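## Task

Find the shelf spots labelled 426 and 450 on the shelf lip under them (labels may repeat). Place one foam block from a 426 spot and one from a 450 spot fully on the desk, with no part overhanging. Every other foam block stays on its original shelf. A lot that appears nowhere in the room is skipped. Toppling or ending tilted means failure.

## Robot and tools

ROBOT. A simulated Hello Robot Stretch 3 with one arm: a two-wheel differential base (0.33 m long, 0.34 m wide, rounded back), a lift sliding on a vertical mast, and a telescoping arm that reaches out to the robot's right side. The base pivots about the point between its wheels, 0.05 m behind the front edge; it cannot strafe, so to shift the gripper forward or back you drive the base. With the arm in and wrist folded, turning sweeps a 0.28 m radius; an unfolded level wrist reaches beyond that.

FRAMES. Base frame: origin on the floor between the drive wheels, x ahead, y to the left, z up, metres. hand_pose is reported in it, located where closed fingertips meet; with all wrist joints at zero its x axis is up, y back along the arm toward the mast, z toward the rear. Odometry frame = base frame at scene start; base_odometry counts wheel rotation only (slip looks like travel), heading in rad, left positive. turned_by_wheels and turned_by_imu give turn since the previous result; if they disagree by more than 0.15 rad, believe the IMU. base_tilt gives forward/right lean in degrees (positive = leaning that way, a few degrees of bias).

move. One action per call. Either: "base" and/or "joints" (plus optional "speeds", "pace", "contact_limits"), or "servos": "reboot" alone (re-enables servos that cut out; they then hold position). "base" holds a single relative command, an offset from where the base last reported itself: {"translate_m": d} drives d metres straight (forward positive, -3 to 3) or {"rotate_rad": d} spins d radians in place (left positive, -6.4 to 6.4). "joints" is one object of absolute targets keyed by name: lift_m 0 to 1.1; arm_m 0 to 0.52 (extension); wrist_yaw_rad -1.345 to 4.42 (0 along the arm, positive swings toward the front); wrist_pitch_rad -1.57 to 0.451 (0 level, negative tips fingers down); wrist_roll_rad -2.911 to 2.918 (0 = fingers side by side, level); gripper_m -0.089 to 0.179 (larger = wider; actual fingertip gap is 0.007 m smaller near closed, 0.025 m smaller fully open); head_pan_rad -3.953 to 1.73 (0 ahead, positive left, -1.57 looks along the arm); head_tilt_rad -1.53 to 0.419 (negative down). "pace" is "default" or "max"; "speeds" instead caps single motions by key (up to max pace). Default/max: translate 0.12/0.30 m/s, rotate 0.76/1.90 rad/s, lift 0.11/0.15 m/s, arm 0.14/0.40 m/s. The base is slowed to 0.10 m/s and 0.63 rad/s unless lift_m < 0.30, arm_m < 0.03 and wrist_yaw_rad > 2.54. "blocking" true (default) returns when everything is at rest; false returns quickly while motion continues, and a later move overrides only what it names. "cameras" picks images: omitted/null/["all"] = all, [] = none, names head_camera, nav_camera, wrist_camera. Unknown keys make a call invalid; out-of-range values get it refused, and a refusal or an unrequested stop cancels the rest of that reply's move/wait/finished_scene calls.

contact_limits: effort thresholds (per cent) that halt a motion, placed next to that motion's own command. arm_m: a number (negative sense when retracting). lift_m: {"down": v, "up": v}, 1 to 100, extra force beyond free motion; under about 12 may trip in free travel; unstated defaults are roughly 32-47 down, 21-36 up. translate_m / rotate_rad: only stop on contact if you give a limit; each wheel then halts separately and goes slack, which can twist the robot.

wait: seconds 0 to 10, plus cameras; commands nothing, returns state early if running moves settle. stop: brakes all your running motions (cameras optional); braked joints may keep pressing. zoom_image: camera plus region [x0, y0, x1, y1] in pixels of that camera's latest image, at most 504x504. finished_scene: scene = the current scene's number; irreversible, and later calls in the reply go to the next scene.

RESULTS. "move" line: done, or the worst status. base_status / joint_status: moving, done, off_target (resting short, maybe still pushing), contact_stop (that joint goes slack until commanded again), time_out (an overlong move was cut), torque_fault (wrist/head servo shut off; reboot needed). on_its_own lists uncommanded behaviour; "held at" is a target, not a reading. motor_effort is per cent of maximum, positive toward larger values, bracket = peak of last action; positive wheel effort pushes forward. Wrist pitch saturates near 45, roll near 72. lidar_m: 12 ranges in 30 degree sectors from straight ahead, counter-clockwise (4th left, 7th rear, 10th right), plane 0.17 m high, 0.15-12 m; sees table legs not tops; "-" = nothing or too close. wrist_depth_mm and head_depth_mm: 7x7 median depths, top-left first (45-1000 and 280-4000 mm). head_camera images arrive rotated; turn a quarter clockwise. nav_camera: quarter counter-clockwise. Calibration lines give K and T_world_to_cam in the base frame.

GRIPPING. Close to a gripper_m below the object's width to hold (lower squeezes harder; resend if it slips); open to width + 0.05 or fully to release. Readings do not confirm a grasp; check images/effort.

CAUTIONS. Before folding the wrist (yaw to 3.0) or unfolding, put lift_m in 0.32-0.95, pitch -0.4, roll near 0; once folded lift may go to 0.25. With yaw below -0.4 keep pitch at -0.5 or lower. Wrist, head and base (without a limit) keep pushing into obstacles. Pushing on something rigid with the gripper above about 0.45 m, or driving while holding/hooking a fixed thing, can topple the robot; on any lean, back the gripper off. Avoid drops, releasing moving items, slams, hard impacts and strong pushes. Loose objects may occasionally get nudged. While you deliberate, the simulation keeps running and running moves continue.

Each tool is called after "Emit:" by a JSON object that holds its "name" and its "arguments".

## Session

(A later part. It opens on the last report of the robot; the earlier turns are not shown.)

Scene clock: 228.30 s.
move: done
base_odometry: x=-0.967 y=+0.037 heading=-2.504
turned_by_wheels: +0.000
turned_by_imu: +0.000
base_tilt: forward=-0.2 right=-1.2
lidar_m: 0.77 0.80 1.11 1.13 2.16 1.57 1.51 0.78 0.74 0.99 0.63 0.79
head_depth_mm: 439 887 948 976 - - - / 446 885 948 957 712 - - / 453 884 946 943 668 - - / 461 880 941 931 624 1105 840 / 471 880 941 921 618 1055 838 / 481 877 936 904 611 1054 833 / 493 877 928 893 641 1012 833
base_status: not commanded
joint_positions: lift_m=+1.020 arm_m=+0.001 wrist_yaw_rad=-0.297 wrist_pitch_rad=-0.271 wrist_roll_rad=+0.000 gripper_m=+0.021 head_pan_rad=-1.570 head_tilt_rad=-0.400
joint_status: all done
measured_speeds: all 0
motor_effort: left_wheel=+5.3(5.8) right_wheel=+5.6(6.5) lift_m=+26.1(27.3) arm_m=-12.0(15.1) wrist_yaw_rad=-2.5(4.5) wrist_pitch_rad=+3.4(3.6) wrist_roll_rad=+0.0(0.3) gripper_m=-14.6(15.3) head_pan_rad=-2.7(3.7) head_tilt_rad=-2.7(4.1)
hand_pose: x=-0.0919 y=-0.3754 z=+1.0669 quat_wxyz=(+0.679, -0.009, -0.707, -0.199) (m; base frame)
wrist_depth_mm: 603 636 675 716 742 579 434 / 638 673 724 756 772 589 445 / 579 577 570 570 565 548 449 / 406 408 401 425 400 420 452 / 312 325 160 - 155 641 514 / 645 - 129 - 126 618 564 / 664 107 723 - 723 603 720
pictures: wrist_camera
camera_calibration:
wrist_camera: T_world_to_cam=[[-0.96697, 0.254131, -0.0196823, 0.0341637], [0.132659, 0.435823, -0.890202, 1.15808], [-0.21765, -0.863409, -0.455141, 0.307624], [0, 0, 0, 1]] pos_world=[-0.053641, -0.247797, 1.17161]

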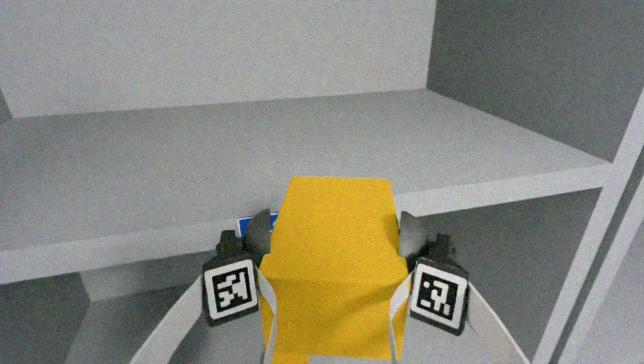

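Emit:
{"name": "move", "arguments": {"base": {"translate_m": -0.64}, "joints": {"wrist_yaw_rad": 1.0, "lift_m": 0.8, "head_pan_rad": -1.57, "head_tilt_rad": -0.5}, "cameras": []}}

Emit:
{"name": "move", "arguments": {"base": {"rotate_rad": 1.605}, "cameras": ["wrist_camera"]}}

Emit:
{"name": "move", "arguments": {"base": {"translate_m": 1.2}, "cameras": ["head_camera"]}}

Scene clock: 287.50 s.
move: done
base_odometry: x=-0.452 y=+0.418 heading=-2.504
turned_by_wheels: +0.000
turned_by_imu: +0.000
base_tilt: forward=-0.3 right=-1.1
lidar_m: 1.41 1.46 1.44 3.76 1.25 0.91 0.87 0.90 1.04 0.54 1.03 1.12
head_depth_mm: 822 891 972 745 1170 976 865 / 820 888 969 737 1165 971 857 / 819 887 967 729 1160 963 851 / 819 885 958 721 1148 961 848 / 431 467 517 569 632 714 822 / 435 472 509 568 622 727 813 / 807 882 949 696 1137 941 808
base_status: done
joint_positions: lift_m=+0.800 arm_m=+0.001 wrist_yaw_rad=+0.997 wrist_pitch_rad=-0.271 wrist_roll_rad=+0.000 gripper_m=+0.021 head_pan_rad=-1.570 head_tilt_rad=-0.500
joint_status: all done
measured_speeds: all 0
motor_effort: left_wheel=-3.3(10.9) right_wheel=-8.9(14.4) lift_m=+23.9(28.8) arm_m=-8.4(12.2) wrist_yaw_rad=+2.1(4.9) wrist_pitch_rad=+3.4(3.6) wrist_roll_rad=+0.0(0.3) gripper_m=-14.6(15.3) head_pan_rad=-2.4(4.6) head_tilt_rad=+3.6(5.2)
hand_pose: x=+0.1805 y=-0.2761 z=+0.8469 quat_wxyz=(+0.661, +0.419, -0.569, +0.251) (m; base frame)
wrist_depth_mm: - - - 989 - 756 653 / - - - - - 772 670 / - - - - - - 688 / - - - - 880 877 703 / - - 156 - 155 711 709 / - - 129 - 127 586 562 / - 107 - - 152 476 334
pictures: none
No camera images: "cameras" was empty.

Scene clock: 291.13 s.
move: done
base_odometry: x=-0.452 y=+0.418 heading=-0.900
turned_by_wheels: +1.605
turned_by_imu: +1.579
base_tilt: forward=-0.4 right=-1.3
lidar_m: 3.74 1.24 0.90 0.87 0.91 1.03 0.55 1.04 1.12 1.41 1.47 1.44
head_depth_mm: 1190 1286 1398 1547 1713 1663 1344 / 1175 1272 1408 1539 1714 1650 1342 / 1174 1272 1386 1526 1689 1640 1337 / 1173 1270 1385 1529 1687 1633 1329 / 1176 1268 1385 1526 1690 1617 1322 / 1174 1267 1381 1528 1703 1619 1311 / 1178 1269 1384 1520 1698 1607 1306
base_status: done
joint_positions: lift_m=+0.800 arm_m=+0.001 wrist_yaw_rad=+0.997 wrist_pitch_rad=-0.271 wrist_roll_rad=+0.000 gripper_m=+0.021 head_pan_rad=-1.570 head_tilt_rad=-0.500
joint_status: not commanded
measured_speeds: all 0
motor_effort: left_wheel=-8.3(13.2) right_wheel=+8.7(12.0) lift_m=+23.9(24.9) arm_m=-12.0(12.8) wrist_yaw_rad=+1.5(3.2) wrist_pitch_rad=+3.4(3.6) wrist_roll_rad=+0.0(0.3) gripper_m=-14.9(15.2) head_pan_rad=-2.2(3.3) head_tilt_rad=+3.7(5.4)
hand_pose: x=+0.1805 y=-0.2761 z=+0.8469 quat_wxyz=(+0.661, +0.419, -0.569, +0.251) (m; base frame)
wrist_depth_mm: - - - - - - - / - - - - - - - / - - - - - - - / - - - - - - - / - - 156 - 154 - - / - - 129 - 127 - - / - 107 - - - - -
pictures: wrist_camera
camera_calibration:
wrist_camera: T_world_to_cam=[[-0.50817, -0.861032, -0.0196803, -0.122645], [-0.383136, 0.246469, -0.890202, 0.923654], [0.771343, -0.444834, -0.455141, 0.289558], [0, 0, 0, 1]] pos_world=[0.0682121, -0.204449, 0.951615]

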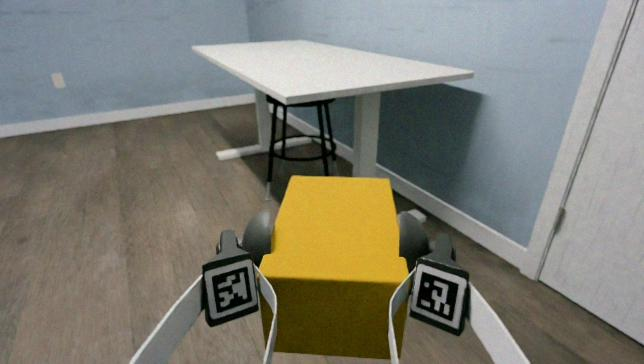

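Scene clock: 304.23 s.
move: done
base_odometry: x=+0.294 y=-0.522 heading=-0.900
turned_by_wheels: +0.000
turned_by_imu: -0.001
base_tilt: forward=-0.3 right=-1.2
lidar_m: 2.56 1.20 0.89 0.86 0.89 1.23 1.74 1.99 1.49 0.96 0.90 1.51
head_depth_mm: 1207 1299 1423 1548 1712 1661 1351 / 1207 1304 1419 1563 1669 1548 1344 / 1200 1302 1423 1368 954 1494 1335 / 1206 1308 1416 1355 945 1286 1299 / 1201 1307 1424 1345 939 1530 1322 / 1209 1302 1428 1327 929 1469 1317 / 1209 1306 1422 1314 923 1503 1308
base_status: done
joint_positions: lift_m=+0.800 arm_m=+0.001 wrist_yaw_rad=+0.997 wrist_pitch_rad=-0.271 wrist_roll_rad=+0.000 gripper_m=+0.021 head_pan_rad=-1.570 head_tilt_rad=-0.500
joint_status: not commanded
measured_speeds: all 0
motor_effort: left_wheel=+2.1(9.2) right_wheel=+6.9(13.7) lift_m=+24.9(25.8) arm_m=-5.7(12.1) wrist_yaw_rad=+2.1(3.2) wrist_pitch_rad=+3.5(3.6) wrist_roll_rad=+0.1(0.3) gripper_m=-14.6(15.3) head_pan_rad=-2.1(3.0) head_tilt_rad=+3.1(4.8)
hand_pose: x=+0.1805 y=-0.2761 z=+0.8469 quat_wxyz=(+0.661, +0.419, -0.569, +0.251) (m; base frame)
wrist_depth_mm: - - - - - - - / - - - - - - - / - - - - 724 722 714 / - - - - - 544 504 / - - 156 - 155 - 409 / - - 129 - 127 - - / - 107 - - - - -
pictures: head_camera (sideways)
camera_calibration:
head_camera: T_world_to_cam=[[-0.0466042, 0.432195, -0.900575, 1.18763], [0.997504, -0.027741, -0.0649334, 0.0780661], [-0.0530468, -0.901353, -0.429823, 0.515301], [0, 0, 0, 1]] pos_world=[0.00481211, -0.0466522, 1.2961]

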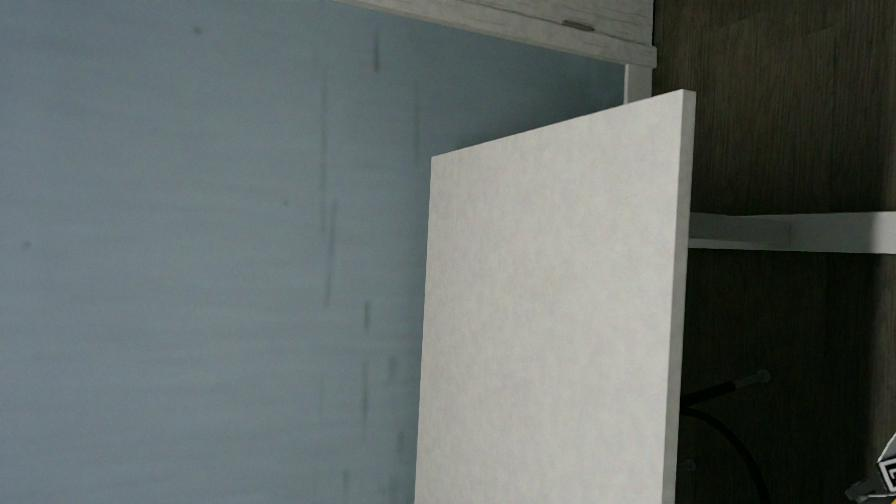

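Emit:
{"name": "move", "arguments": {"joints": {"wrist_yaw_rad": 0.0, "arm_m": 0.35}, "contact_limits": {"arm_m": 35}, "cameras": []}}

Emit:
{"name": "move", "arguments": {"joints": {"lift_m": 0.715}, "speeds": {"lift_m": 0.06}, "contact_limits": {"lift_m": {"down": 14}}, "cameras": []}}

Emit:
{"name": "move", "arguments": {"joints": {"lift_m": 0.698}, "speeds": {"lift_m": 0.02}, "contact_limits": {"lift_m": {"down": 12}}, "cameras": ["wrist_camera"]}}

Scene clock: 331.47 s.
move: done
base_odometry: x=+0.294 y=-0.522 heading=-0.900
turned_by_wheels: +0.000
turned_by_imu: +0.000
base_tilt: forward=-0.2 right=-1.2
lidar_m: 2.56 1.20 0.88 0.86 0.89 1.23 1.74 2.00 1.49 0.96 0.90 1.50
head_depth_mm: 1203 1297 1421 1551 1713 1668 297 / 1202 1303 1421 1550 513 370 1240 / 1206 1305 1422 1372 513 1489 1331 / 1201 1298 1417 1356 544 1286 1301 / 1204 1305 1416 1342 937 1521 1320 / 1204 1303 1424 1325 932 1469 1315 / 1207 1307 1419 1314 924 1498 1311
base_status: not commanded
joint_positions: lift_m=+0.800 arm_m=+0.350 wrist_yaw_rad=+0.003 wrist_pitch_rad=-0.271 wrist_roll_rad=+0.000 gripper_m=+0.021 head_pan_rad=-1.570 head_tilt_rad=-0.500
joint_status: all done
measured_speeds: all 0
motor_effort: left_wheel=+2.3(2.8) right_wheel=+7.1(8.3) lift_m=+25.5(26.6) arm_m=+12.5(15.2) wrist_yaw_rad=-3.2(6.2) wrist_pitch_rad=+3.4(3.5) wrist_roll_rad=+0.0(0.3) gripper_m=-15.0(15.1) head_pan_rad=-2.2(2.6) head_tilt_rad=+2.6(3.4)
contact_limits: arm_m 35 (drawing in: default 31, maximum 55; extending or still: default 39, maximum 69)
hand_pose: x=-0.0208 y=-0.7354 z=+0.8469 quat_wxyz=(+0.701, +0.097, -0.700, -0.095) (m; base frame)
wrist_depth_mm: 821 799 810 783 777 760 739 / 891 880 864 842 830 804 784 / 745 734 739 727 715 883 838 / 523 518 516 540 514 925 895 / 398 400 160 - 155 391 956 / 326 336 129 - 127 319 - / 275 107 257 - 254 260 277
pictures: none
No camera images: "cameras" was empty.

Scene clock: 333.47 s.
move: done
base_odometry: x=+0.294 y=-0.522 heading=-0.900
turned_by_wheels: +0.000
turned_by_imu: +0.000
base_tilt: forward=-0.4 right=-1.2
lidar_m: 2.55 1.20 0.88 0.86 0.89 1.23 1.74 2.00 1.49 0.95 0.90 1.50
head_depth_mm: 1203 1300 1417 1543 1706 1671 1350 / 1206 1301 1420 1557 1682 488 385 / 1205 1304 1425 1372 952 555 1330 / 1206 1308 1419 1355 852 648 1298 / 1208 1306 1423 1341 937 1522 1320 / 1206 1302 1426 1324 930 1475 1309 / 1204 1299 1421 1312 922 1503 1311
base_status: not commanded
joint_positions: lift_m=+0.715 arm_m=+0.350 wrist_yaw_rad=+0.003 wrist_pitch_rad=-0.271 wrist_roll_rad=+0.000 gripper_m=+0.021 head_pan_rad=-1.570 head_tilt_rad=-0.500
joint_status: all done
measured_speeds: all 0
motor_effort: left_wheel=+2.4(2.8) right_wheel=+7.6(8.1) lift_m=+23.8(26.3) arm_m=+7.2(12.1) wrist_yaw_rad=-2.8(4.3) wrist_pitch_rad=+3.5(3.5) wrist_roll_rad=-0.1(0.3) gripper_m=-14.9(15.0) head_pan_rad=-2.3(2.3) head_tilt_rad=+1.3(2.8)
contact_limits: arm_m 35 (drawing in: default 31, maximum 55; extending or still: default 39, maximum 69); lift_m down 14 (down: maximum 72; up: maximum 65)
hand_pose: x=-0.0208 y=-0.7354 z=+0.7619 quat_wxyz=(+0.701, +0.097, -0.700, -0.095) (m; base frame)
wrist_depth_mm: 831 807 791 782 786 763 743 / 817 794 825 832 808 810 789 / 466 461 459 454 450 492 847 / 328 324 323 340 319 318 881 / 252 250 229 - 155 246 245 / 204 204 129 - 127 200 199 / 172 161 166 - 160 159 169
pictures: none
No camera images: "cameras" was empty.

Scene clock: 334.73 s.
move: done
base_odometry: x=+0.294 y=-0.522 heading=-0.900
turned_by_wheels: +0.000
turned_by_imu: +0.000
base_tilt: forward=-0.2 right=-1.4
lidar_m: 2.56 1.20 0.89 0.86 0.89 1.23 1.75 1.99 1.49 0.96 0.90 1.51
head_depth_mm: 1204 1302 1419 1546 1707 1671 1350 / 1202 1305 1416 1557 1678 789 392 / 1207 1302 1424 1376 954 558 1326 / 1204 1305 1422 1362 872 591 1299 / 1206 1307 1420 1343 940 1525 1320 / 1205 1301 1425 1331 931 1465 1316 / 1208 1307 1428 1313 924 1510 1307
base_status: not commanded
joint_positions: lift_m=+0.698 arm_m=+0.350 wrist_yaw_rad=+0.002 wrist_pitch_rad=-0.231 wrist_roll_rad=+0.000 gripper_m=+0.021 head_pan_rad=-1.570 head_tilt_rad=-0.500
joint_status: all done
measured_speeds: all 0
motor_effort: left_wheel=+2.6(3.0) right_wheel=+6.1(8.1) lift_m=+19.7(25.8) arm_m=+5.0(8.0) wrist_yaw_rad=-2.0(4.2) wrist_pitch_rad=-3.9(4.1) wrist_roll_rad=-0.1(0.3) gripper_m=-14.6(15.3) head_pan_rad=-1.6(2.2) head_tilt_rad=+2.0(2.5)
contact_limits: arm_m 35 (drawing in: default 31, maximum 55; extending or still: default 39, maximum 69); lift_m down 12 (down: maximum 72; up: maximum 65)
hand_pose: x=-0.0209 y=-0.7389 z=+0.7545 quat_wxyz=(+0.703, +0.083, -0.702, -0.081) (m; base frame)
wrist_depth_mm: 823 804 786 799 776 776 748 / 862 853 838 824 805 819 786 / 493 490 491 483 477 837 838 / 330 328 326 346 321 318 876 / 246 245 159 - 154 240 240 / 197 204 129 - 126 193 193 / 164 153 158 - 152 156 162
pictures: wrist_camera
camera_calibration:
wrist_camera: T_world_to_cam=[[-0.998902, -0.0432226, -0.0180723, -0.0325808], [-0.00175261, 0.419964, -0.907539, 1.0275], [0.0468159, -0.906511, -0.419579, -0.186065], [0, 0, 0, 1]] pos_world=[-0.0220334, -0.601593, 0.853842]

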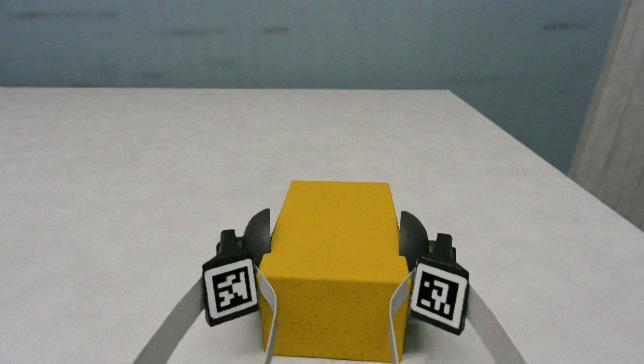

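Emit:
{"name": "move", "arguments": {"joints": {"lift_m": 0.706}, "speeds": {"lift_m": 0.02}, "cameras": []}}

Emit:
{"name": "move", "arguments": {"joints": {"gripper_m": 0.15}, "cameras": ["wrist_camera"]}}

Emit:
{"name": "move", "arguments": {"joints": {"arm_m": 0.0}, "cameras": ["wrist_camera"]}}

Scene clock: 342.93 s.
move: done
base_odometry: x=+0.294 y=-0.522 heading=-0.900
turned_by_wheels: +0.000
turned_by_imu: +0.000
base_tilt: forward=-0.3 right=-1.1
lidar_m: 2.56 1.20 0.88 0.86 0.89 1.23 1.74 2.00 1.49 0.96 0.90 1.51
head_depth_mm: 1200 1299 1418 1556 1715 1655 1350 / 1205 1298 1417 1559 1676 786 389 / 1204 1306 1419 1372 954 556 1330 / 1202 1307 1418 1358 859 589 1305 / 1204 1301 1418 1344 936 1518 1313 / 1204 1304 1420 1326 930 1471 1315 / 1205 1298 1420 1313 924 1507 1311
base_status: not commanded
joint_positions: lift_m=+0.706 arm_m=+0.350 wrist_yaw_rad=+0.002 wrist_pitch_rad=-0.258 wrist_roll_rad=+0.000 gripper_m=+0.021 head_pan_rad=-1.570 head_tilt_rad=-0.500
joint_status: all done
measured_speeds: all 0
motor_effort: left_wheel=+2.3(2.8) right_wheel=+6.4(7.0) lift_m=+26.9(31.3) arm_m=-2.5(2.9) wrist_yaw_rad=-2.8(4.2) wrist_pitch_rad=+1.0(4.0) wrist_roll_rad=-0.1(0.3) gripper_m=-14.5(15.3) head_pan_rad=-1.7(2.1) head_tilt_rad=+1.7(2.1)
contact_limits: arm_m 35 (drawing in: default 31, maximum 55; extending or still: default 39, maximum 69)
hand_pose: x=-0.0210 y=-0.7366 z=+0.7561 quat_wxyz=(+0.702, +0.092, -0.701, -0.090) (m; base frame)
wrist_depth_mm: 835 824 794 801 771 761 739 / 868 842 827 822 808 826 788 / 457 461 454 449 444 485 845 / 318 318 316 334 311 308 861 / 242 241 220 - 154 237 236 / 196 203 129 - 127 192 193 / 165 154 158 - 153 158 162
pictures: none
No camera images: "cameras" was empty.

Scene clock: 344.77 s.
move: done
base_odometry: x=+0.294 y=-0.522 heading=-0.900
turned_by_wheels: +0.000
turned_by_imu: +0.000
base_tilt: forward=-0.3 right=-1.3
lidar_m: 2.56 1.20 0.88 0.86 0.89 1.23 1.74 2.00 1.49 0.96 0.89 1.51
head_depth_mm: 1202 1306 1418 1546 1706 1658 1349 / 1201 1304 1417 1557 1660 786 390 / 1208 1304 1420 1372 951 556 1332 / 1205 1302 1421 1355 904 588 1300 / 1204 1299 1419 1346 937 1519 1319 / 1203 1300 1423 1320 931 1468 1311 / 1206 1308 1428 1312 924 1505 1307
base_status: not commanded
joint_positions: lift_m=+0.706 arm_m=+0.350 wrist_yaw_rad=+0.002 wrist_pitch_rad=-0.263 wrist_roll_rad=+0.000 gripper_m=+0.150 head_pan_rad=-1.570 head_tilt_rad=-0.500
joint_status: all done
measured_speeds: all 0
motor_effort: left_wheel=+2.5(2.8) right_wheel=+6.6(7.5) lift_m=+25.0(26.7) arm_m=-6.6(6.6) wrist_yaw_rad=-3.5(3.8) wrist_pitch_rad=+2.1(2.1) wrist_roll_rad=+0.0(0.4) gripper_m=+0.7(82.8) head_pan_rad=-1.3(2.1) head_tilt_rad=+1.8(2.2)
contact_limits: arm_m 35 (drawing in: default 31, maximum 55; extending or still: default 39, maximum 69)
hand_pose: x=-0.0210 y=-0.7361 z=+0.7548 quat_wxyz=(+0.701, +0.094, -0.700, -0.092) (m; base frame)
wrist_depth_mm: 815 819 800 778 767 759 749 / 806 803 789 763 811 811 781 / 452 447 442 440 436 473 835 / 312 310 309 327 305 303 857 / 239 238 237 - 235 225 234 / 195 124 187 - 191 138 183 / 113 153 162 - 157 157 111
pictures: wrist_camera
camera_calibration:
wrist_camera: T_world_to_cam=[[-0.998904, -0.0426078, -0.0193553, -0.031048], [-0.00180471, 0.448358, -0.893852, 1.03726], [0.0467631, -0.892838, -0.447943, -0.151979], [0, 0, 0, 1]] pos_world=[-0.022035, -0.60208, 0.85848]

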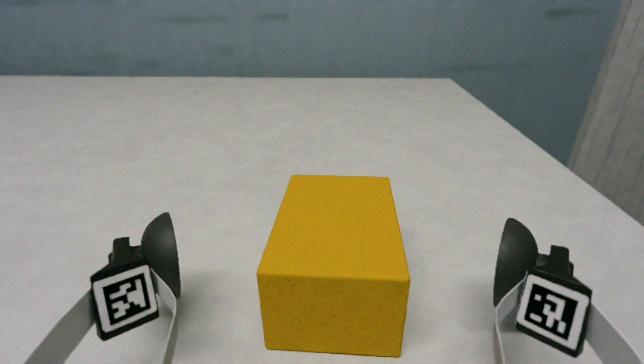

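Scene clock: 348.53 s.
move: done
base_odometry: x=+0.294 y=-0.522 heading=-0.900
turned_by_wheels: +0.000
turned_by_imu: +0.000
base_tilt: forward=-0.3 right=-1.2
lidar_m: 2.56 1.20 0.88 0.85 0.89 1.23 1.74 1.99 1.49 0.96 0.90 1.51
head_depth_mm: 1202 1302 1420 1547 1710 1664 1339 / 1206 1303 1418 1565 1685 1550 1337 / 1202 1307 1420 1379 954 1500 1336 / 1206 1305 1416 1358 908 1293 1301 / 1202 1304 1417 1345 939 1526 1320 / 1204 1302 1419 1328 930 1467 1321 / 1208 1302 1424 1315 924 1508 1311
base_status: not commanded
joint_positions: lift_m=+0.706 arm_m=+0.001 wrist_yaw_rad=+0.002 wrist_pitch_rad=-0.264 wrist_roll_rad=+0.000 gripper_m=+0.150 head_pan_rad=-1.570 head_tilt_rad=-0.500
joint_status: all done
measured_speeds: all 0
motor_effort: left_wheel=+2.4(2.9) right_wheel=+5.8(7.1) lift_m=+29.1(29.6) arm_m=-11.8(14.5) wrist_yaw_rad=-3.2(3.8) wrist_pitch_rad=+2.1(2.2) wrist_roll_rad=-0.1(0.3) gripper_m=+0.2(1.1) head_pan_rad=-1.2(2.1) head_tilt_rad=+1.2(2.1)
hand_pose: x=-0.0210 y=-0.3866 z=+0.7546 quat_wxyz=(+0.701, +0.094, -0.700, -0.093) (m; base frame)
wrist_depth_mm: - - - - - - - / 801 794 788 788 772 - - / 452 453 449 444 443 - - / - 737 - - - - - / - - - - - - - / - 124 - - - 125 - / 996 844 - - - 998 111
pictures: wrist_camera
camera_calibration:
wrist_camera: T_world_to_cam=[[-0.998904, -0.0425925, -0.019386, -0.0161315], [-0.00180577, 0.449034, -0.893513, 0.880404], [0.0467619, -0.892499, -0.448619, 0.160623], [0, 0, 0, 1]] pos_world=[-0.0220351, -0.252662, 0.858398]

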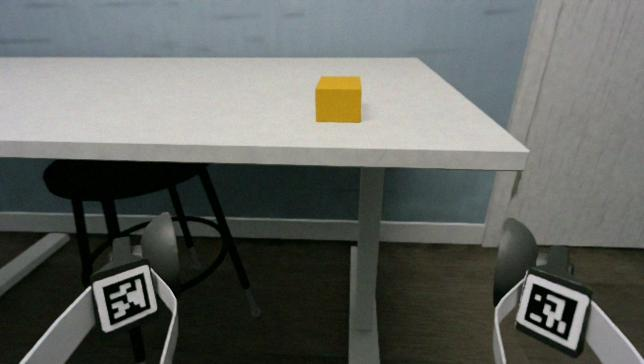

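Emit:
{"name": "move", "arguments": {"joints": {"wrist_yaw_rad": 3.0, "wrist_pitch_rad": -0.4, "gripper_m": 0.05, "lift_m": 0.4}, "pace": "max", "cameras": []}}

Emit:
{"name": "move", "arguments": {"joints": {"lift_m": 0.28, "head_pan_rad": 0.5, "head_tilt_rad": -0.3}, "pace": "max", "cameras": ["nav_camera"]}}

Emit:
{"name": "move", "arguments": {"base": {"translate_m": 2.1}, "pace": "max", "cameras": []}}

Emit:
{"name": "move", "arguments": {"base": {"rotate_rad": 1.6}, "joints": {"head_pan_rad": -0.9, "head_tilt_rad": -0.3}, "pace": "max", "cameras": ["nav_camera"]}}

Scene clock: 373.33 s.
move: done
base_odometry: x=+0.294 y=-0.522 heading=-0.900
turned_by_wheels: +0.000
turned_by_imu: +0.000
base_tilt: forward=-0.3 right=-1.4
lidar_m: 2.56 1.20 0.89 0.86 0.89 1.23 1.74 1.99 1.49 0.96 0.90 1.51
head_depth_mm: 1199 1300 1419 1548 1709 1658 1349 / 1208 1300 1418 1561 1681 1549 1339 / 1205 1299 1420 1370 953 1497 1334 / 1207 1301 1423 1361 909 1289 1298 / 1209 1308 1419 1342 938 1514 1322 / 1207 1306 1420 1329 928 1472 1316 / 1209 1304 1428 1313 924 1508 1315
base_status: not commanded
joint_positions: lift_m=+0.400 arm_m=+0.001 wrist_yaw_rad=+2.997 wrist_pitch_rad=-0.414 wrist_roll_rad=+0.000 gripper_m=+0.050 head_pan_rad=-1.570 head_tilt_rad=-0.500
joint_status: all done
measured_speeds: all 0
motor_effort: left_wheel=+2.7(3.0) right_wheel=+6.2(7.4) lift_m=+23.6(27.3) arm_m=-3.6(7.9) wrist_yaw_rad=+1.7(6.6) wrist_pitch_rad=+2.1(3.8) wrist_roll_rad=-0.2(0.3) gripper_m=-0.2(82.2) head_pan_rad=-1.5(2.2) head_tilt_rad=+0.8(2.1)
hand_pose: x=+0.0111 y=+0.0771 z=+0.4136 quat_wxyz=(+0.195, +0.700, +0.095, +0.680) (m; base frame)
wrist_depth_mm: 801 138 835 861 869 898 920 / 868 149 894 931 954 984 - / 946 162 994 - - - - / 977 188 888 953 942 938 911 / 800 771 197 777 776 776 768 / 673 670 128 662 127 658 657 / 587 554 273 574 556 558 560
pictures: none
No camera images: "cameras" was empty.

Scene clock: 375.57 s.
move: done
base_odometry: x=+0.294 y=-0.522 heading=-0.900
turned_by_wheels: +0.000
turned_by_imu: +0.000
base_tilt: forward=-0.3 right=-1.2
lidar_m: 2.55 1.20 0.89 0.86 0.89 1.23 1.74 2.00 1.49 0.95 0.90 1.51
head_depth_mm: 2224 2301 2397 2481 2561 2103 1592 / 2340 2447 2539 2641 2677 2093 1578 / 2460 2577 2661 2806 2874 2077 1583 / 2536 2638 2760 2888 2642 1966 1570 / 1286 1350 1414 1494 1574 1673 1559 / 1112 1157 1203 1262 1322 1393 1440 / 981 1014 1052 1091 1140 1187 1244
base_status: not commanded
joint_positions: lift_m=+0.280 arm_m=+0.001 wrist_yaw_rad=+2.997 wrist_pitch_rad=-0.414 wrist_roll_rad=+0.000 gripper_m=+0.050 head_pan_rad=+0.509 head_tilt_rad=-0.298
joint_status: all done
measured_speeds: translate_m=+0.000 rotate_rad=+0.000 lift_m=+0.000 arm_m=+0.000 wrist_yaw_rad=+0.000 wrist_pitch_rad=+0.000 wrist_roll_rad=+0.000 head_pan_rad=-0.024 head_tilt_rad=+0.000
motor_effort: left_wheel=+2.4(3.0) right_wheel=+6.5(7.2) lift_m=+29.7(29.8) arm_m=+0.1(4.3) wrist_yaw_rad=+2.1(3.0) wrist_pitch_rad=+2.2(2.3) wrist_roll_rad=-0.1(0.3) gripper_m=+0.6(0.8) head_pan_rad=-2.9(4.9) head_tilt_rad=+2.3(8.6)
hand_pose: x=+0.0111 y=+0.0770 z=+0.2935 quat_wxyz=(+0.195, +0.700, +0.095, +0.680) (m; base frame)
wrist_depth_mm: 815 138 824 840 877 902 898 / 879 149 886 928 957 980 - / 920 163 897 930 941 913 902 / 750 188 679 730 728 723 707 / 614 586 196 602 599 595 592 / 527 522 128 313 127 512 500 / 285 100 261 273 433 428 438
pictures: nav_camera (sideways)
camera_calibration:
nav_camera: T_world_to_cam=[[0.225778, 0.145358, 0.963273, -1.21211], [0.499283, -0.866331, 0.013704, 0.0292875], [0.836505, 0.477852, -0.268173, 0.297159], [0, 0, 0, 1]] pos_world=[0.01047, 0.0595642, 1.24688]

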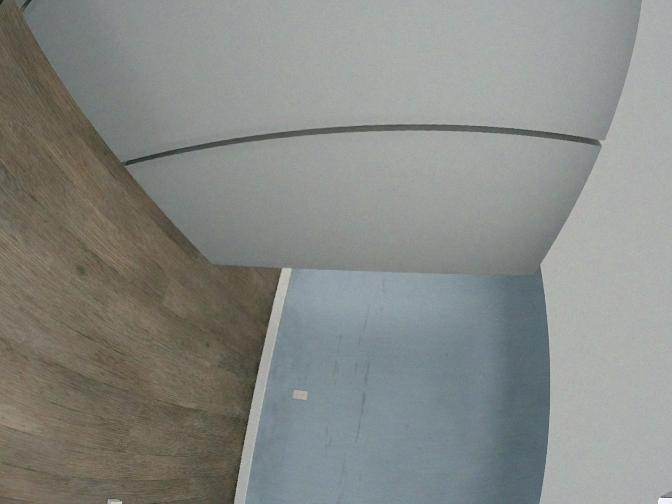

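Scene clock: 384.00 s.
move: done
base_odometry: x=+1.599 y=-2.167 heading=-0.900
turned_by_wheels: +0.000
turned_by_imu: +0.002
base_tilt: forward=-0.3 right=-1.2
lidar_m: 0.47 0.48 0.67 1.93 1.05 1.19 3.45 2.06 1.37 1.47 0.65 0.48
head_depth_mm: 367 380 394 410 428 446 467 / 385 400 416 433 453 474 498 / 406 423 440 460 482 506 532 / 428 447 467 490 516 542 573 / 454 476 499 525 553 585 619 / 483 507 534 564 597 633 676 / 515 543 574 610 648 692 741
base_status: done
joint_positions: lift_m=+0.280 arm_m=+0.001 wrist_yaw_rad=+2.998 wrist_pitch_rad=-0.414 wrist_roll_rad=+0.000 gripper_m=+0.050 head_pan_rad=+0.500 head_tilt_rad=-0.300
joint_status: not commanded
measured_speeds: all 0
motor_effort: left_wheel=+3.0(9.6) right_wheel=+2.3(16.7) lift_m=+25.4(29.5) arm_m=+10.8(11.2) wrist_yaw_rad=+0.7(3.0) wrist_pitch_rad=+2.1(2.3) wrist_roll_rad=+0.3(0.5) gripper_m=+0.1(1.3) head_pan_rad=-2.9(3.8) head_tilt_rad=-3.5(4.2)
hand_pose: x=+0.0110 y=+0.0770 z=+0.2935 quat_wxyz=(+0.195, +0.700, +0.096, +0.680) (m; base frame)
wrist_depth_mm: 773 139 - - - 791 543 / 844 148 - - - 796 555 / 901 163 895 949 932 787 554 / 755 188 676 735 730 698 551 / 618 592 197 592 603 600 547 / 521 522 128 313 127 509 499 / 284 100 262 275 431 428 439
pictures: none
No camera images: "cameras" was empty.

Scene clock: 386.13 s.
move: done
base_odometry: x=+1.599 y=-2.167 heading=+0.700
turned_by_wheels: +1.600
turned_by_imu: +1.568
base_tilt: forward=-0.3 right=-1.3
lidar_m: 1.98 1.00 1.20 3.57 2.04 1.37 1.47 0.65 0.48 0.47 0.49 0.68
head_depth_mm: 398 411 425 440 456 475 494 / 426 441 457 475 495 516 537 / 459 476 495 515 538 564 590 / 496 518 540 565 592 623 656 / 541 566 593 623 658 694 735 / 594 626 658 697 739 785 838 / 660 697 740 788 842 901 975
base_status: done
joint_positions: lift_m=+0.280 arm_m=+0.001 wrist_yaw_rad=+2.998 wrist_pitch_rad=-0.414 wrist_roll_rad=+0.000 gripper_m=+0.050 head_pan_rad=-0.907 head_tilt_rad=-0.300
joint_status: all done
measured_speeds: all 0
motor_effort: left_wheel=-6.3(14.8) right_wheel=+6.1(15.1) lift_m=+25.6(26.8) arm_m=+2.3(11.9) wrist_yaw_rad=+1.8(2.7) wrist_pitch_rad=+2.1(2.3) wrist_roll_rad=-0.2(0.3) gripper_m=+0.1(1.2) head_pan_rad=+3.6(5.4) head_tilt_rad=-2.2(6.2)
hand_pose: x=+0.0110 y=+0.0770 z=+0.2935 quat_wxyz=(+0.195, +0.700, +0.096, +0.680) (m; base frame)
wrist_depth_mm: - 138 - - - - 976 / - 149 - - - - - / 935 163 896 930 930 919 907 / 755 188 683 732 723 722 712 / 622 586 198 592 594 599 590 / 519 524 128 315 127 510 502 / 284 100 261 273 435 430 442
pictures: nav_camera (sideways)
camera_calibration:
nav_camera: T_world_to_cam=[[0.180183, -0.202629, 0.962536, -1.21087], [-0.778567, -0.627413, 0.0136648, 0.0371336], [0.601139, -0.751861, -0.27081, 0.302026], [0, 0, 0, 1]] pos_world=[0.0655298, 0.00502278, 1.24679]

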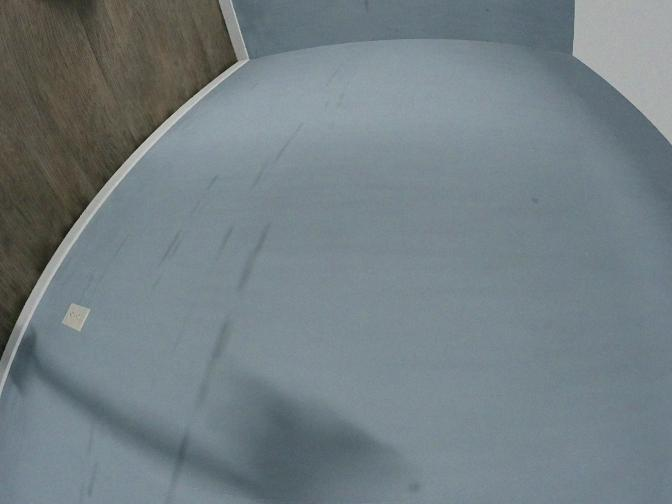

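Emit:
{"name": "move", "arguments": {"base": {"translate_m": 1.8}, "pace": "max", "cameras": []}}

Emit:
{"name": "move", "arguments": {"base": {"rotate_rad": -1.6}, "joints": {"head_pan_rad": -1.57, "head_tilt_rad": -0.3}, "pace": "max", "cameras": ["head_camera", "nav_camera"]}}

Scene clock: 440.83 s.
move: done
base_odometry: x=+2.976 y=-1.007 heading=+0.700
turned_by_wheels: +0.000
turned_by_imu: +0.001
base_tilt: forward=-0.2 right=-1.3
lidar_m: 0.50 0.53 0.73 2.17 0.73 0.75 1.83 0.70 0.53 0.51 0.53 0.52
head_depth_mm: 441 454 470 487 505 523 545 / 472 489 506 526 547 571 594 / 508 528 548 572 596 625 654 / 552 574 599 628 657 691 727 / 579 607 634 666 703 742 787 / 525 548 572 600 630 663 701 / 478 496 515 537 561 588 617
base_status: done
joint_positions: lift_m=+0.280 arm_m=+0.001 wrist_yaw_rad=+2.998 wrist_pitch_rad=-0.414 wrist_roll_rad=+0.000 gripper_m=+0.050 head_pan_rad=-0.900 head_tilt_rad=-0.300
joint_status: not commanded
measured_speeds: all 0
motor_effort: left_wheel=-0.6(13.2) right_wheel=+9.4(13.8) lift_m=+28.6(29.3) arm_m=-6.4(13.2) wrist_yaw_rad=+2.0(3.0) wrist_pitch_rad=+2.2(2.3) wrist_roll_rad=+0.1(0.3) gripper_m=+0.6(0.9) head_pan_rad=+3.1(4.2) head_tilt_rad=+1.5(1.9)
hand_pose: x=+0.0110 y=+0.0770 z=+0.2935 quat_wxyz=(+0.195, +0.700, +0.096, +0.680) (m; base frame)
wrist_depth_mm: - 138 - - - 864 594 / - 149 - - - 879 598 / 829 162 903 923 939 835 606 / 699 187 682 729 729 719 597 / 610 588 198 600 600 595 570 / 521 519 128 314 127 506 502 / 285 100 262 273 433 431 435
pictures: none
No camera images: "cameras" was empty.

Scene clock: 442.97 s.
move: done
base_odometry: x=+2.976 y=-1.007 heading=-0.900
turned_by_wheels: -1.600
turned_by_imu: -1.569
base_tilt: forward=-0.3 right=-1.1
lidar_m: 0.51 0.53 0.52 0.50 0.52 0.72 2.10 0.73 0.75 1.87 0.71 0.52
head_depth_mm: 2904 3071 3220 3323 3086 2107 1590 / 2949 3043 3202 3379 3014 2091 1583 / 2921 3025 3213 3399 2989 2062 1585 / 2923 3061 3220 3378 3002 2060 1573 / 2916 3073 3187 3394 2960 2044 1564 / 2118 2180 2237 2322 2376 1999 1557 / 1428 1459 1476 1506 1541 1581 1486
base_status: done
joint_positions: lift_m=+0.280 arm_m=+0.001 wrist_yaw_rad=+2.998 wrist_pitch_rad=-0.414 wrist_roll_rad=+0.000 gripper_m=+0.050 head_pan_rad=-1.574 head_tilt_rad=-0.300
joint_status: all done
measured_speeds: all 0
motor_effort: left_wheel=+4.9(15.0) right_wheel=-8.9(14.6) lift_m=+28.9(29.6) arm_m=-12.4(12.8) wrist_yaw_rad=+2.2(2.8) wrist_pitch_rad=+2.1(2.3) wrist_roll_rad=+0.1(0.3) gripper_m=+0.4(1.0) head_pan_rad=+3.5(5.4) head_tilt_rad=+1.9(3.6)
hand_pose: x=+0.0110 y=+0.0770 z=+0.2935 quat_wxyz=(+0.195, +0.700, +0.096, +0.680) (m; base frame)
wrist_depth_mm: 481 138 496 511 525 537 542 / 523 149 543 555 569 580 575 / 570 163 586 606 630 648 603 / 623 188 638 664 661 682 604 / 615 589 198 603 599 591 573 / 525 523 127 312 127 506 500 / 286 100 262 273 432 429 440
pictures: head_camera (sideways), nav_camera (sideways)
camera_calibration:
head_camera: T_world_to_cam=[[-0.0455453, 0.245382, -0.968356, 1.27611], [0.997356, -0.0437799, -0.0580031, 0.0690605], [-0.0566275, -0.968437, -0.242739, 0.271847], [0, 0, 0, 1]] pos_world=[0.00463664, -0.0468429, 1.30572]
nav_camera: T_world_to_cam=[[0.016228, -0.270668, 0.962536, -1.20987], [-0.999842, -0.0113519, 0.0136648, 0.0384833], [0.00722795, -0.962606, -0.27081, 0.305649], [0, 0, 0, 1]] pos_world=[0.0559018, -0.0328163, 1.24679]

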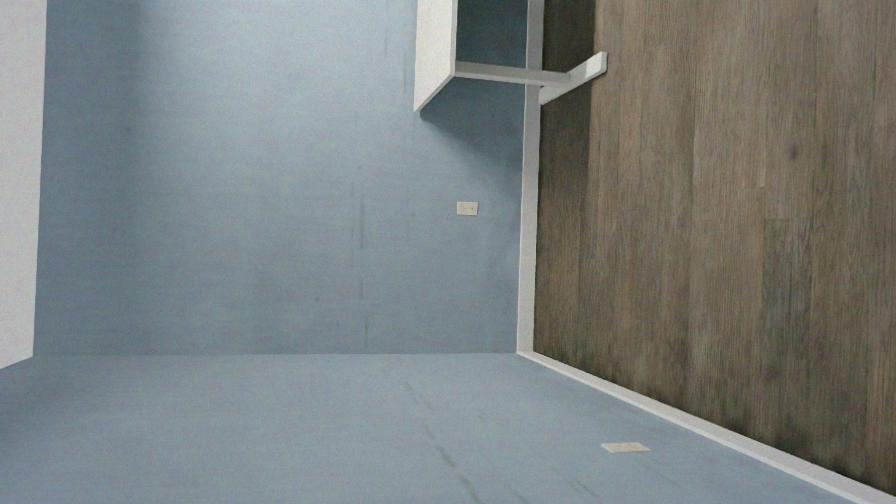

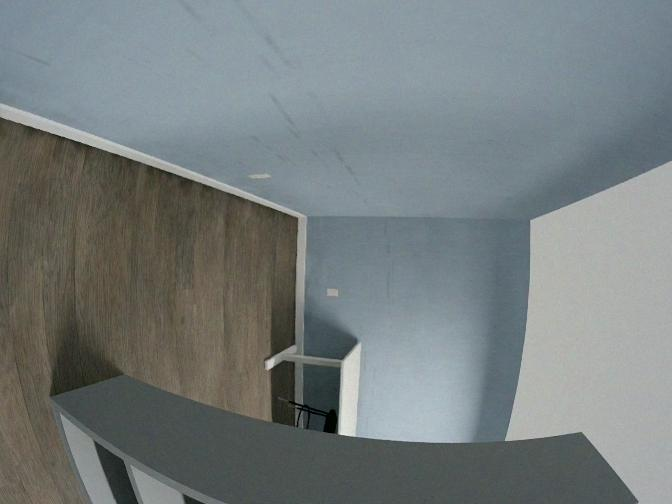

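Emit:
{"name": "move", "arguments": {"base": {"translate_m": -1.0}, "joints": {"head_pan_rad": -1.9, "head_tilt_rad": -0.4}, "pace": "max", "cameras": ["head_camera", "nav_camera"]}}

Scene clock: 458.67 s.
move: done
base_odometry: x=+2.354 y=-0.224 heading=-0.900
turned_by_wheels: +0.000
turned_by_imu: -0.001
base_tilt: forward=-0.4 right=-1.3
lidar_m: 1.50 0.72 0.53 0.52 0.54 0.74 2.15 0.69 0.63 0.95 0.66 1.56
head_depth_mm: 492 574 587 612 657 721 819 / 495 685 705 724 674 770 797 / 450 839 880 865 664 969 847 / 459 892 958 935 625 1067 844 / 468 860 921 920 588 1062 840 / 477 832 887 911 583 1054 836 / 489 804 857 881 568 1012 807
base_status: done
joint_positions: lift_m=+0.280 arm_m=+0.001 wrist_yaw_rad=+2.998 wrist_pitch_rad=-0.414 wrist_roll_rad=+0.000 gripper_m=+0.050 head_pan_rad=-1.902 head_tilt_rad=-0.400
joint_status: all done
measured_speeds: all 0
motor_effort: left_wheel=+0.1(10.6) right_wheel=-9.7(18.4) lift_m=+25.6(29.9) arm_m=-7.2(10.6) wrist_yaw_rad=+1.5(3.1) wrist_pitch_rad=+2.1(2.3) wrist_roll_rad=-0.2(0.3) gripper_m=+0.2(0.9) head_pan_rad=+3.6(5.2) head_tilt_rad=-4.0(5.3)
hand_pose: x=+0.0110 y=+0.0770 z=+0.2935 quat_wxyz=(+0.195, +0.700, +0.096, +0.680) (m; base frame)
wrist_depth_mm: 492 139 508 528 536 547 562 / 535 149 552 576 586 603 612 / 582 163 602 630 646 661 667 / 626 188 646 676 677 697 709 / 618 592 197 606 601 590 587 / 520 518 128 315 127 510 503 / 283 100 261 273 431 427 437
pictures: head_camera (sideways), nav_camera (sideways)
camera_calibration:
head_camera: T_world_to_cam=[[0.0667519, 0.336966, -0.939148, 1.23727], [0.932129, -0.356819, -0.0617734, 0.0743591], [-0.355921, -0.871283, -0.337914, 0.397542], [0, 0, 0, 1]] pos_world=[-0.0104089, -0.0440134, 1.30091]
nav_camera: T_world_to_cam=[[-0.102419, -0.350803, 0.930832, -1.16775], [-0.950707, 0.309853, 0.0121686, 0.0401332], [-0.29269, -0.883702, -0.365246, 0.430383], [0, 0, 0, 1]] pos_world=[0.044524, -0.0417546, 1.24368]

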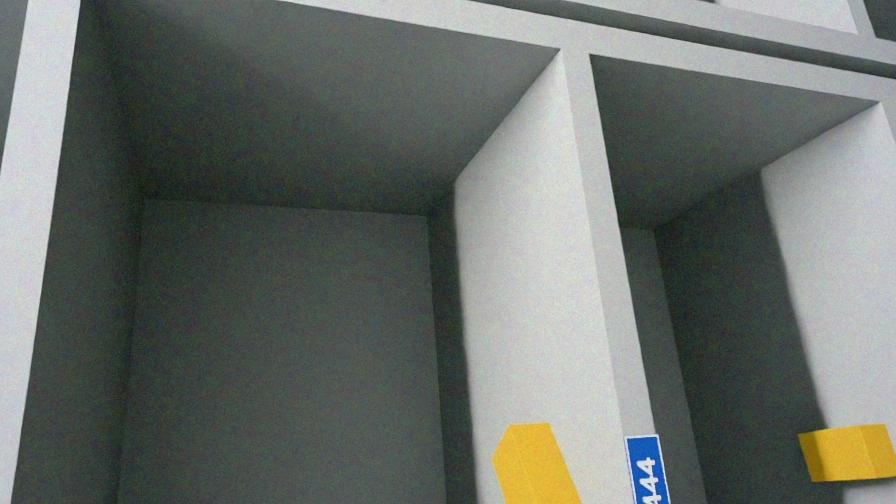

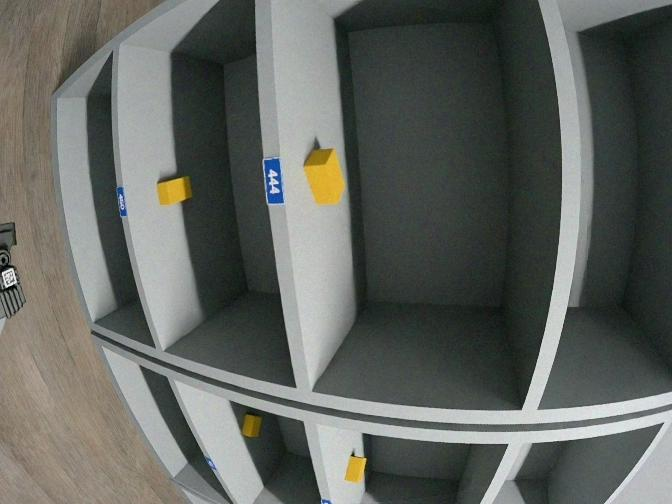

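Emit:
{"name": "zoom_image", "arguments": {"camera": "nav_camera", "region": [100, 180, 145, 225]}}

Emit:
{"name": "zoom_image", "arguments": {"camera": "nav_camera", "region": [190, 440, 240, 490]}}

Emit:
{"name": "zoom_image", "arguments": {"camera": "nav_camera", "region": [300, 454, 350, 504]}}

Scaled by 11.200 from the camera's 672x504 image, which has a finer 792x594 frame.

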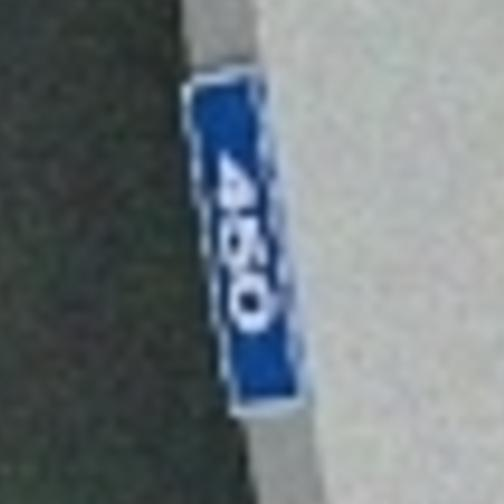

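Scaled by 10.080 from the camera's 672x504 image, which has a finer 792x594 frame.

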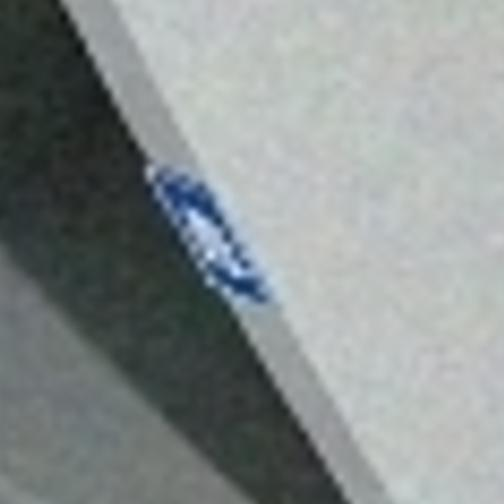

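Scaled by 10.080 from the camera's 672x504 image, which has a finer 792x594 frame.

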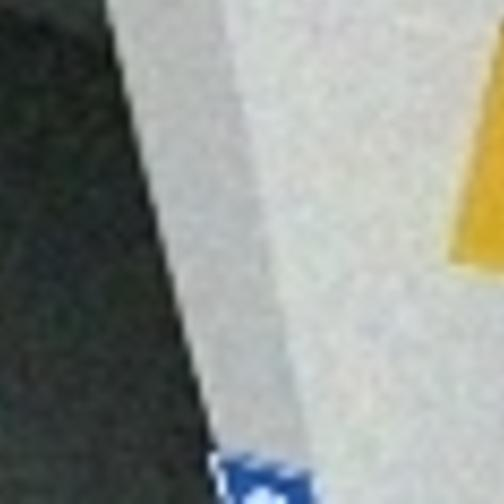

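Emit:
{"name": "move", "arguments": {"joints": {"lift_m": 0.62, "head_pan_rad": -1.57, "head_tilt_rad": -0.85}, "pace": "max", "cameras": ["head_camera"]}}

Emit:
{"name": "move", "arguments": {"joints": {"wrist_yaw_rad": 0.0, "wrist_pitch_rad": -0.4, "gripper_m": 0.179}, "cameras": ["wrist_camera"]}}

Scene clock: 488.90 s.
move: done
base_odometry: x=+2.354 y=-0.224 heading=-0.900
turned_by_wheels: +0.000
turned_by_imu: +0.000
base_tilt: forward=-0.3 right=-1.1
lidar_m: 1.50 0.72 0.53 0.52 0.54 0.74 2.15 0.69 0.63 0.95 0.67 1.55
head_depth_mm: 797 720 576 1042 919 1163 1146 / 797 711 568 1075 933 1240 387 / 800 701 563 1064 929 1242 386 / 799 599 558 1060 922 1236 426 / 803 680 571 1051 916 1230 447 / 805 675 568 1041 910 1225 1115 / 807 664 561 1032 904 1215 1112
base_status: not commanded
joint_positions: lift_m=+0.620 arm_m=+0.001 wrist_yaw_rad=+2.998 wrist_pitch_rad=-0.414 wrist_roll_rad=+0.000 gripper_m=+0.050 head_pan_rad=-1.569 head_tilt_rad=-0.851
joint_status: all done
measured_speeds: all 0
motor_effort: left_wheel=+0.6(1.0) right_wheel=-9.4(10.6) lift_m=+26.7(32.3) arm_m=-2.4(5.6) wrist_yaw_rad=+1.8(2.8) wrist_pitch_rad=+2.2(2.3) wrist_roll_rad=+0.2(0.3) gripper_m=+0.4(0.8) head_pan_rad=-3.0(4.5) head_tilt_rad=+2.1(7.2)
hand_pose: x=+0.0110 y=+0.0770 z=+0.6335 quat_wxyz=(+0.195, +0.700, +0.096, +0.680) (m; base frame)
wrist_depth_mm: 495 139 511 527 532 554 561 / 534 148 553 574 586 599 616 / 591 163 597 627 648 669 687 / 639 188 652 696 714 749 760 / 723 720 198 768 767 829 872 / 806 812 128 849 127 913 895 / 835 100 281 807 799 785 796
pictures: head_camera (sideways)
camera_calibration:
head_camera: T_world_to_cam=[[-0.0474084, 0.715306, -0.697202, 0.922492], [0.997489, -0.00286547, -0.0707673, 0.08563], [-0.0526181, -0.698806, -0.713374, 0.884186], [0, 0, 0, 1]] pos_world=[0.00484308, -0.0417448, 1.27998]

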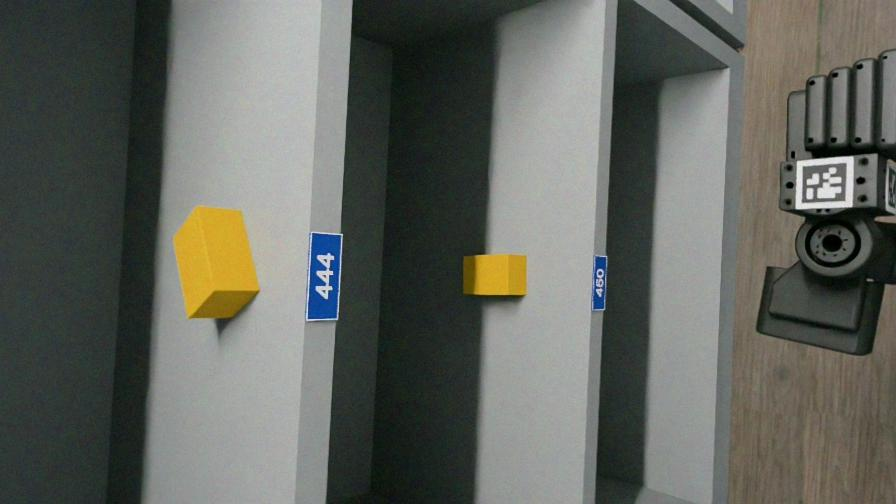

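Scene clock: 491.40 s.
move: done
base_odometry: x=+2.354 y=-0.224 heading=-0.900
turned_by_wheels: +0.000
turned_by_imu: +0.000
base_tilt: forward=-0.4 right=-1.2
lidar_m: 1.50 0.73 0.54 0.52 0.54 0.75 2.15 0.69 0.64 0.95 0.67 1.55
head_depth_mm: 797 722 576 1040 920 1163 1145 / 797 709 571 1078 917 1235 387 / 798 703 563 1067 928 1223 384 / 800 598 559 1060 926 532 426 / 805 681 573 1051 917 1203 1121 / 804 676 569 1041 911 1226 1115 / 807 666 562 1030 904 1216 1112
base_status: not commanded
joint_positions: lift_m=+0.620 arm_m=+0.001 wrist_yaw_rad=+0.003 wrist_pitch_rad=-0.414 wrist_roll_rad=+0.000 gripper_m=+0.179 head_pan_rad=-1.570 head_tilt_rad=-0.850
joint_status: all done
measured_speeds: all 0
motor_effort: left_wheel=+0.6(1.0) right_wheel=-9.7(10.6) lift_m=+23.4(26.4) arm_m=-0.9(3.4) wrist_yaw_rad=-2.0(6.5) wrist_pitch_rad=+2.2(5.6) wrist_roll_rad=+0.1(0.3) gripper_m=+0.6(83.5) head_pan_rad=-3.6(3.7) head_tilt_rad=+2.1(3.1)
hand_pose: x=-0.0208 y=-0.3704 z=+0.6335 quat_wxyz=(+0.693, +0.147, -0.691, -0.145) (m; base frame)
wrist_depth_mm: 572 685 674 653 650 642 534 / 571 699 691 689 663 663 529 / 505 507 496 442 490 485 477 / 400 394 393 386 386 383 382 / 352 349 347 343 337 329 322 / 116 142 854 850 842 808 121 / 118 727 736 742 732 711 110
pictures: wrist_camera
camera_calibration:
wrist_camera: T_world_to_cam=[[-0.998885, -0.0398986, -0.0252188, -0.0129808], [-0.0024904, 0.578097, -0.815964, 0.763492], [0.0471347, -0.814992, -0.577552, 0.231155], [0, 0, 0, 1]] pos_world=[-0.0219604, -0.253501, 0.756159]

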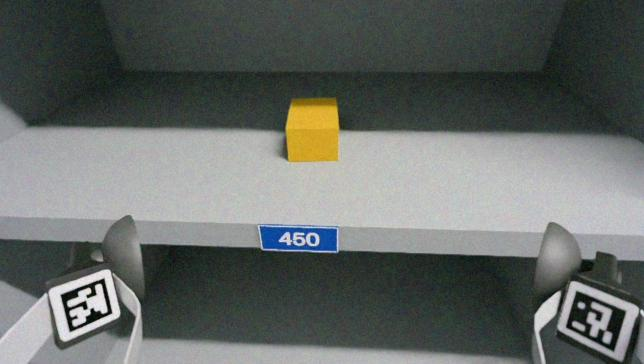

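Emit:
{"name": "move", "arguments": {"base": {"translate_m": 0.035}, "joints": {"lift_m": 0.514, "wrist_pitch_rad": -0.25}, "cameras": []}}

Emit:
{"name": "move", "arguments": {"joints": {"arm_m": 0.272}, "contact_limits": {"arm_m": 35}, "cameras": ["wrist_camera"]}}

Scene clock: 535.67 s.
move: done
base_odometry: x=+2.376 y=-0.251 heading=-0.900
turned_by_wheels: +0.000
turned_by_imu: +0.000
base_tilt: forward=-0.3 right=-1.3
lidar_m: 1.47 0.72 0.53 0.52 0.54 0.75 2.15 0.70 0.66 0.95 0.64 1.52
head_depth_mm: 797 721 575 1072 918 1216 1149 / 797 713 569 1075 936 1243 1143 / 799 673 565 1065 930 1241 485 / 799 597 559 1056 923 1217 564 / 803 684 573 1049 917 1212 1126 / 803 675 568 1041 912 1223 1117 / 807 667 562 1032 908 1212 1111
base_status: done
joint_positions: lift_m=+0.514 arm_m=+0.001 wrist_yaw_rad=+0.003 wrist_pitch_rad=-0.272 wrist_roll_rad=+0.000 gripper_m=+0.179 head_pan_rad=-1.570 head_tilt_rad=-0.850
joint_status: all done
measured_speeds: all 0
motor_effort: left_wheel=+4.2(10.8) right_wheel=+7.7(8.7) lift_m=+23.0(25.6) arm_m=+1.8(2.3) wrist_yaw_rad=-3.2(3.8) wrist_pitch_rad=+3.7(6.2) wrist_roll_rad=-0.2(0.3) gripper_m=+0.2(1.0) head_pan_rad=-2.4(3.5) head_tilt_rad=+2.1(2.6)
hand_pose: x=-0.0208 y=-0.3859 z=+0.5606 quat_wxyz=(+0.701, +0.097, -0.700, -0.095) (m; base frame)
wrist_depth_mm: 518 664 666 645 649 636 585 / 527 648 686 678 672 662 556 / 423 419 417 376 410 405 402 / 302 295 292 291 288 287 285 / 466 305 885 877 853 282 277 / 119 143 835 826 822 800 121 / 118 661 707 706 702 683 110
pictures: none
No camera images: "cameras" was empty.

Scene clock: 538.90 s.
move: done
base_odometry: x=+2.376 y=-0.251 heading=-0.900
turned_by_wheels: +0.000
turned_by_imu: +0.000
base_tilt: forward=-0.4 right=-1.2
lidar_m: 1.46 0.72 0.54 0.52 0.54 0.74 2.14 0.70 0.66 0.95 0.64 1.52
head_depth_mm: 796 721 576 1068 919 1214 1146 / 795 712 569 1074 933 1239 1101 / 799 673 564 1064 672 584 1077 / 800 597 559 1055 695 1234 1131 / 802 683 574 1048 917 1233 1125 / 805 675 568 1044 908 1222 1113 / 806 666 561 1034 906 1211 1114
base_status: not commanded
joint_positions: lift_m=+0.514 arm_m=+0.272 wrist_yaw_rad=+0.003 wrist_pitch_rad=-0.272 wrist_roll_rad=+0.000 gripper_m=+0.179 head_pan_rad=-1.570 head_tilt_rad=-0.850
joint_status: all done
measured_speeds: all 0
motor_effort: left_wheel=+4.1(5.0) right_wheel=+7.8(8.8) lift_m=+26.3(27.0) arm_m=+12.8(15.2) wrist_yaw_rad=-2.5(4.9) wrist_pitch_rad=+3.7(3.7) wrist_roll_rad=+0.2(0.3) gripper_m=+0.5(1.2) head_pan_rad=-2.2(3.2) head_tilt_rad=+1.8(2.6)
contact_limits: arm_m 35 (drawing in: default 31, maximum 55; extending or still: default 39, maximum 69)
hand_pose: x=-0.0208 y=-0.6573 z=+0.5606 quat_wxyz=(+0.701, +0.097, -0.700, -0.095) (m; base frame)
wrist_depth_mm: 414 409 403 393 390 383 376 / 444 433 426 426 412 408 403 / 414 415 413 407 405 400 398 / 292 291 289 188 286 284 283 / 226 225 223 145 159 221 220 / 118 142 182 119 123 180 121 / 118 149 153 123 126 148 111
pictures: wrist_camera
camera_calibration:
wrist_camera: T_world_to_cam=[[-0.998884, -0.0429276, -0.0197214, -0.0313346], [-0.00204993, 0.456458, -0.889743, 0.831358], [0.0471965, -0.888709, -0.456036, -0.161326], [0, 0, 0, 1]] pos_world=[-0.0219814, -0.524197, 0.665506]

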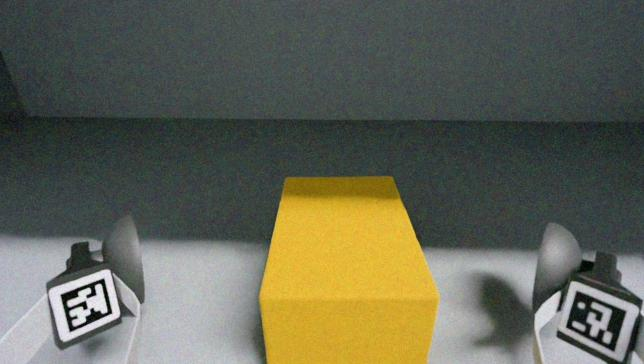

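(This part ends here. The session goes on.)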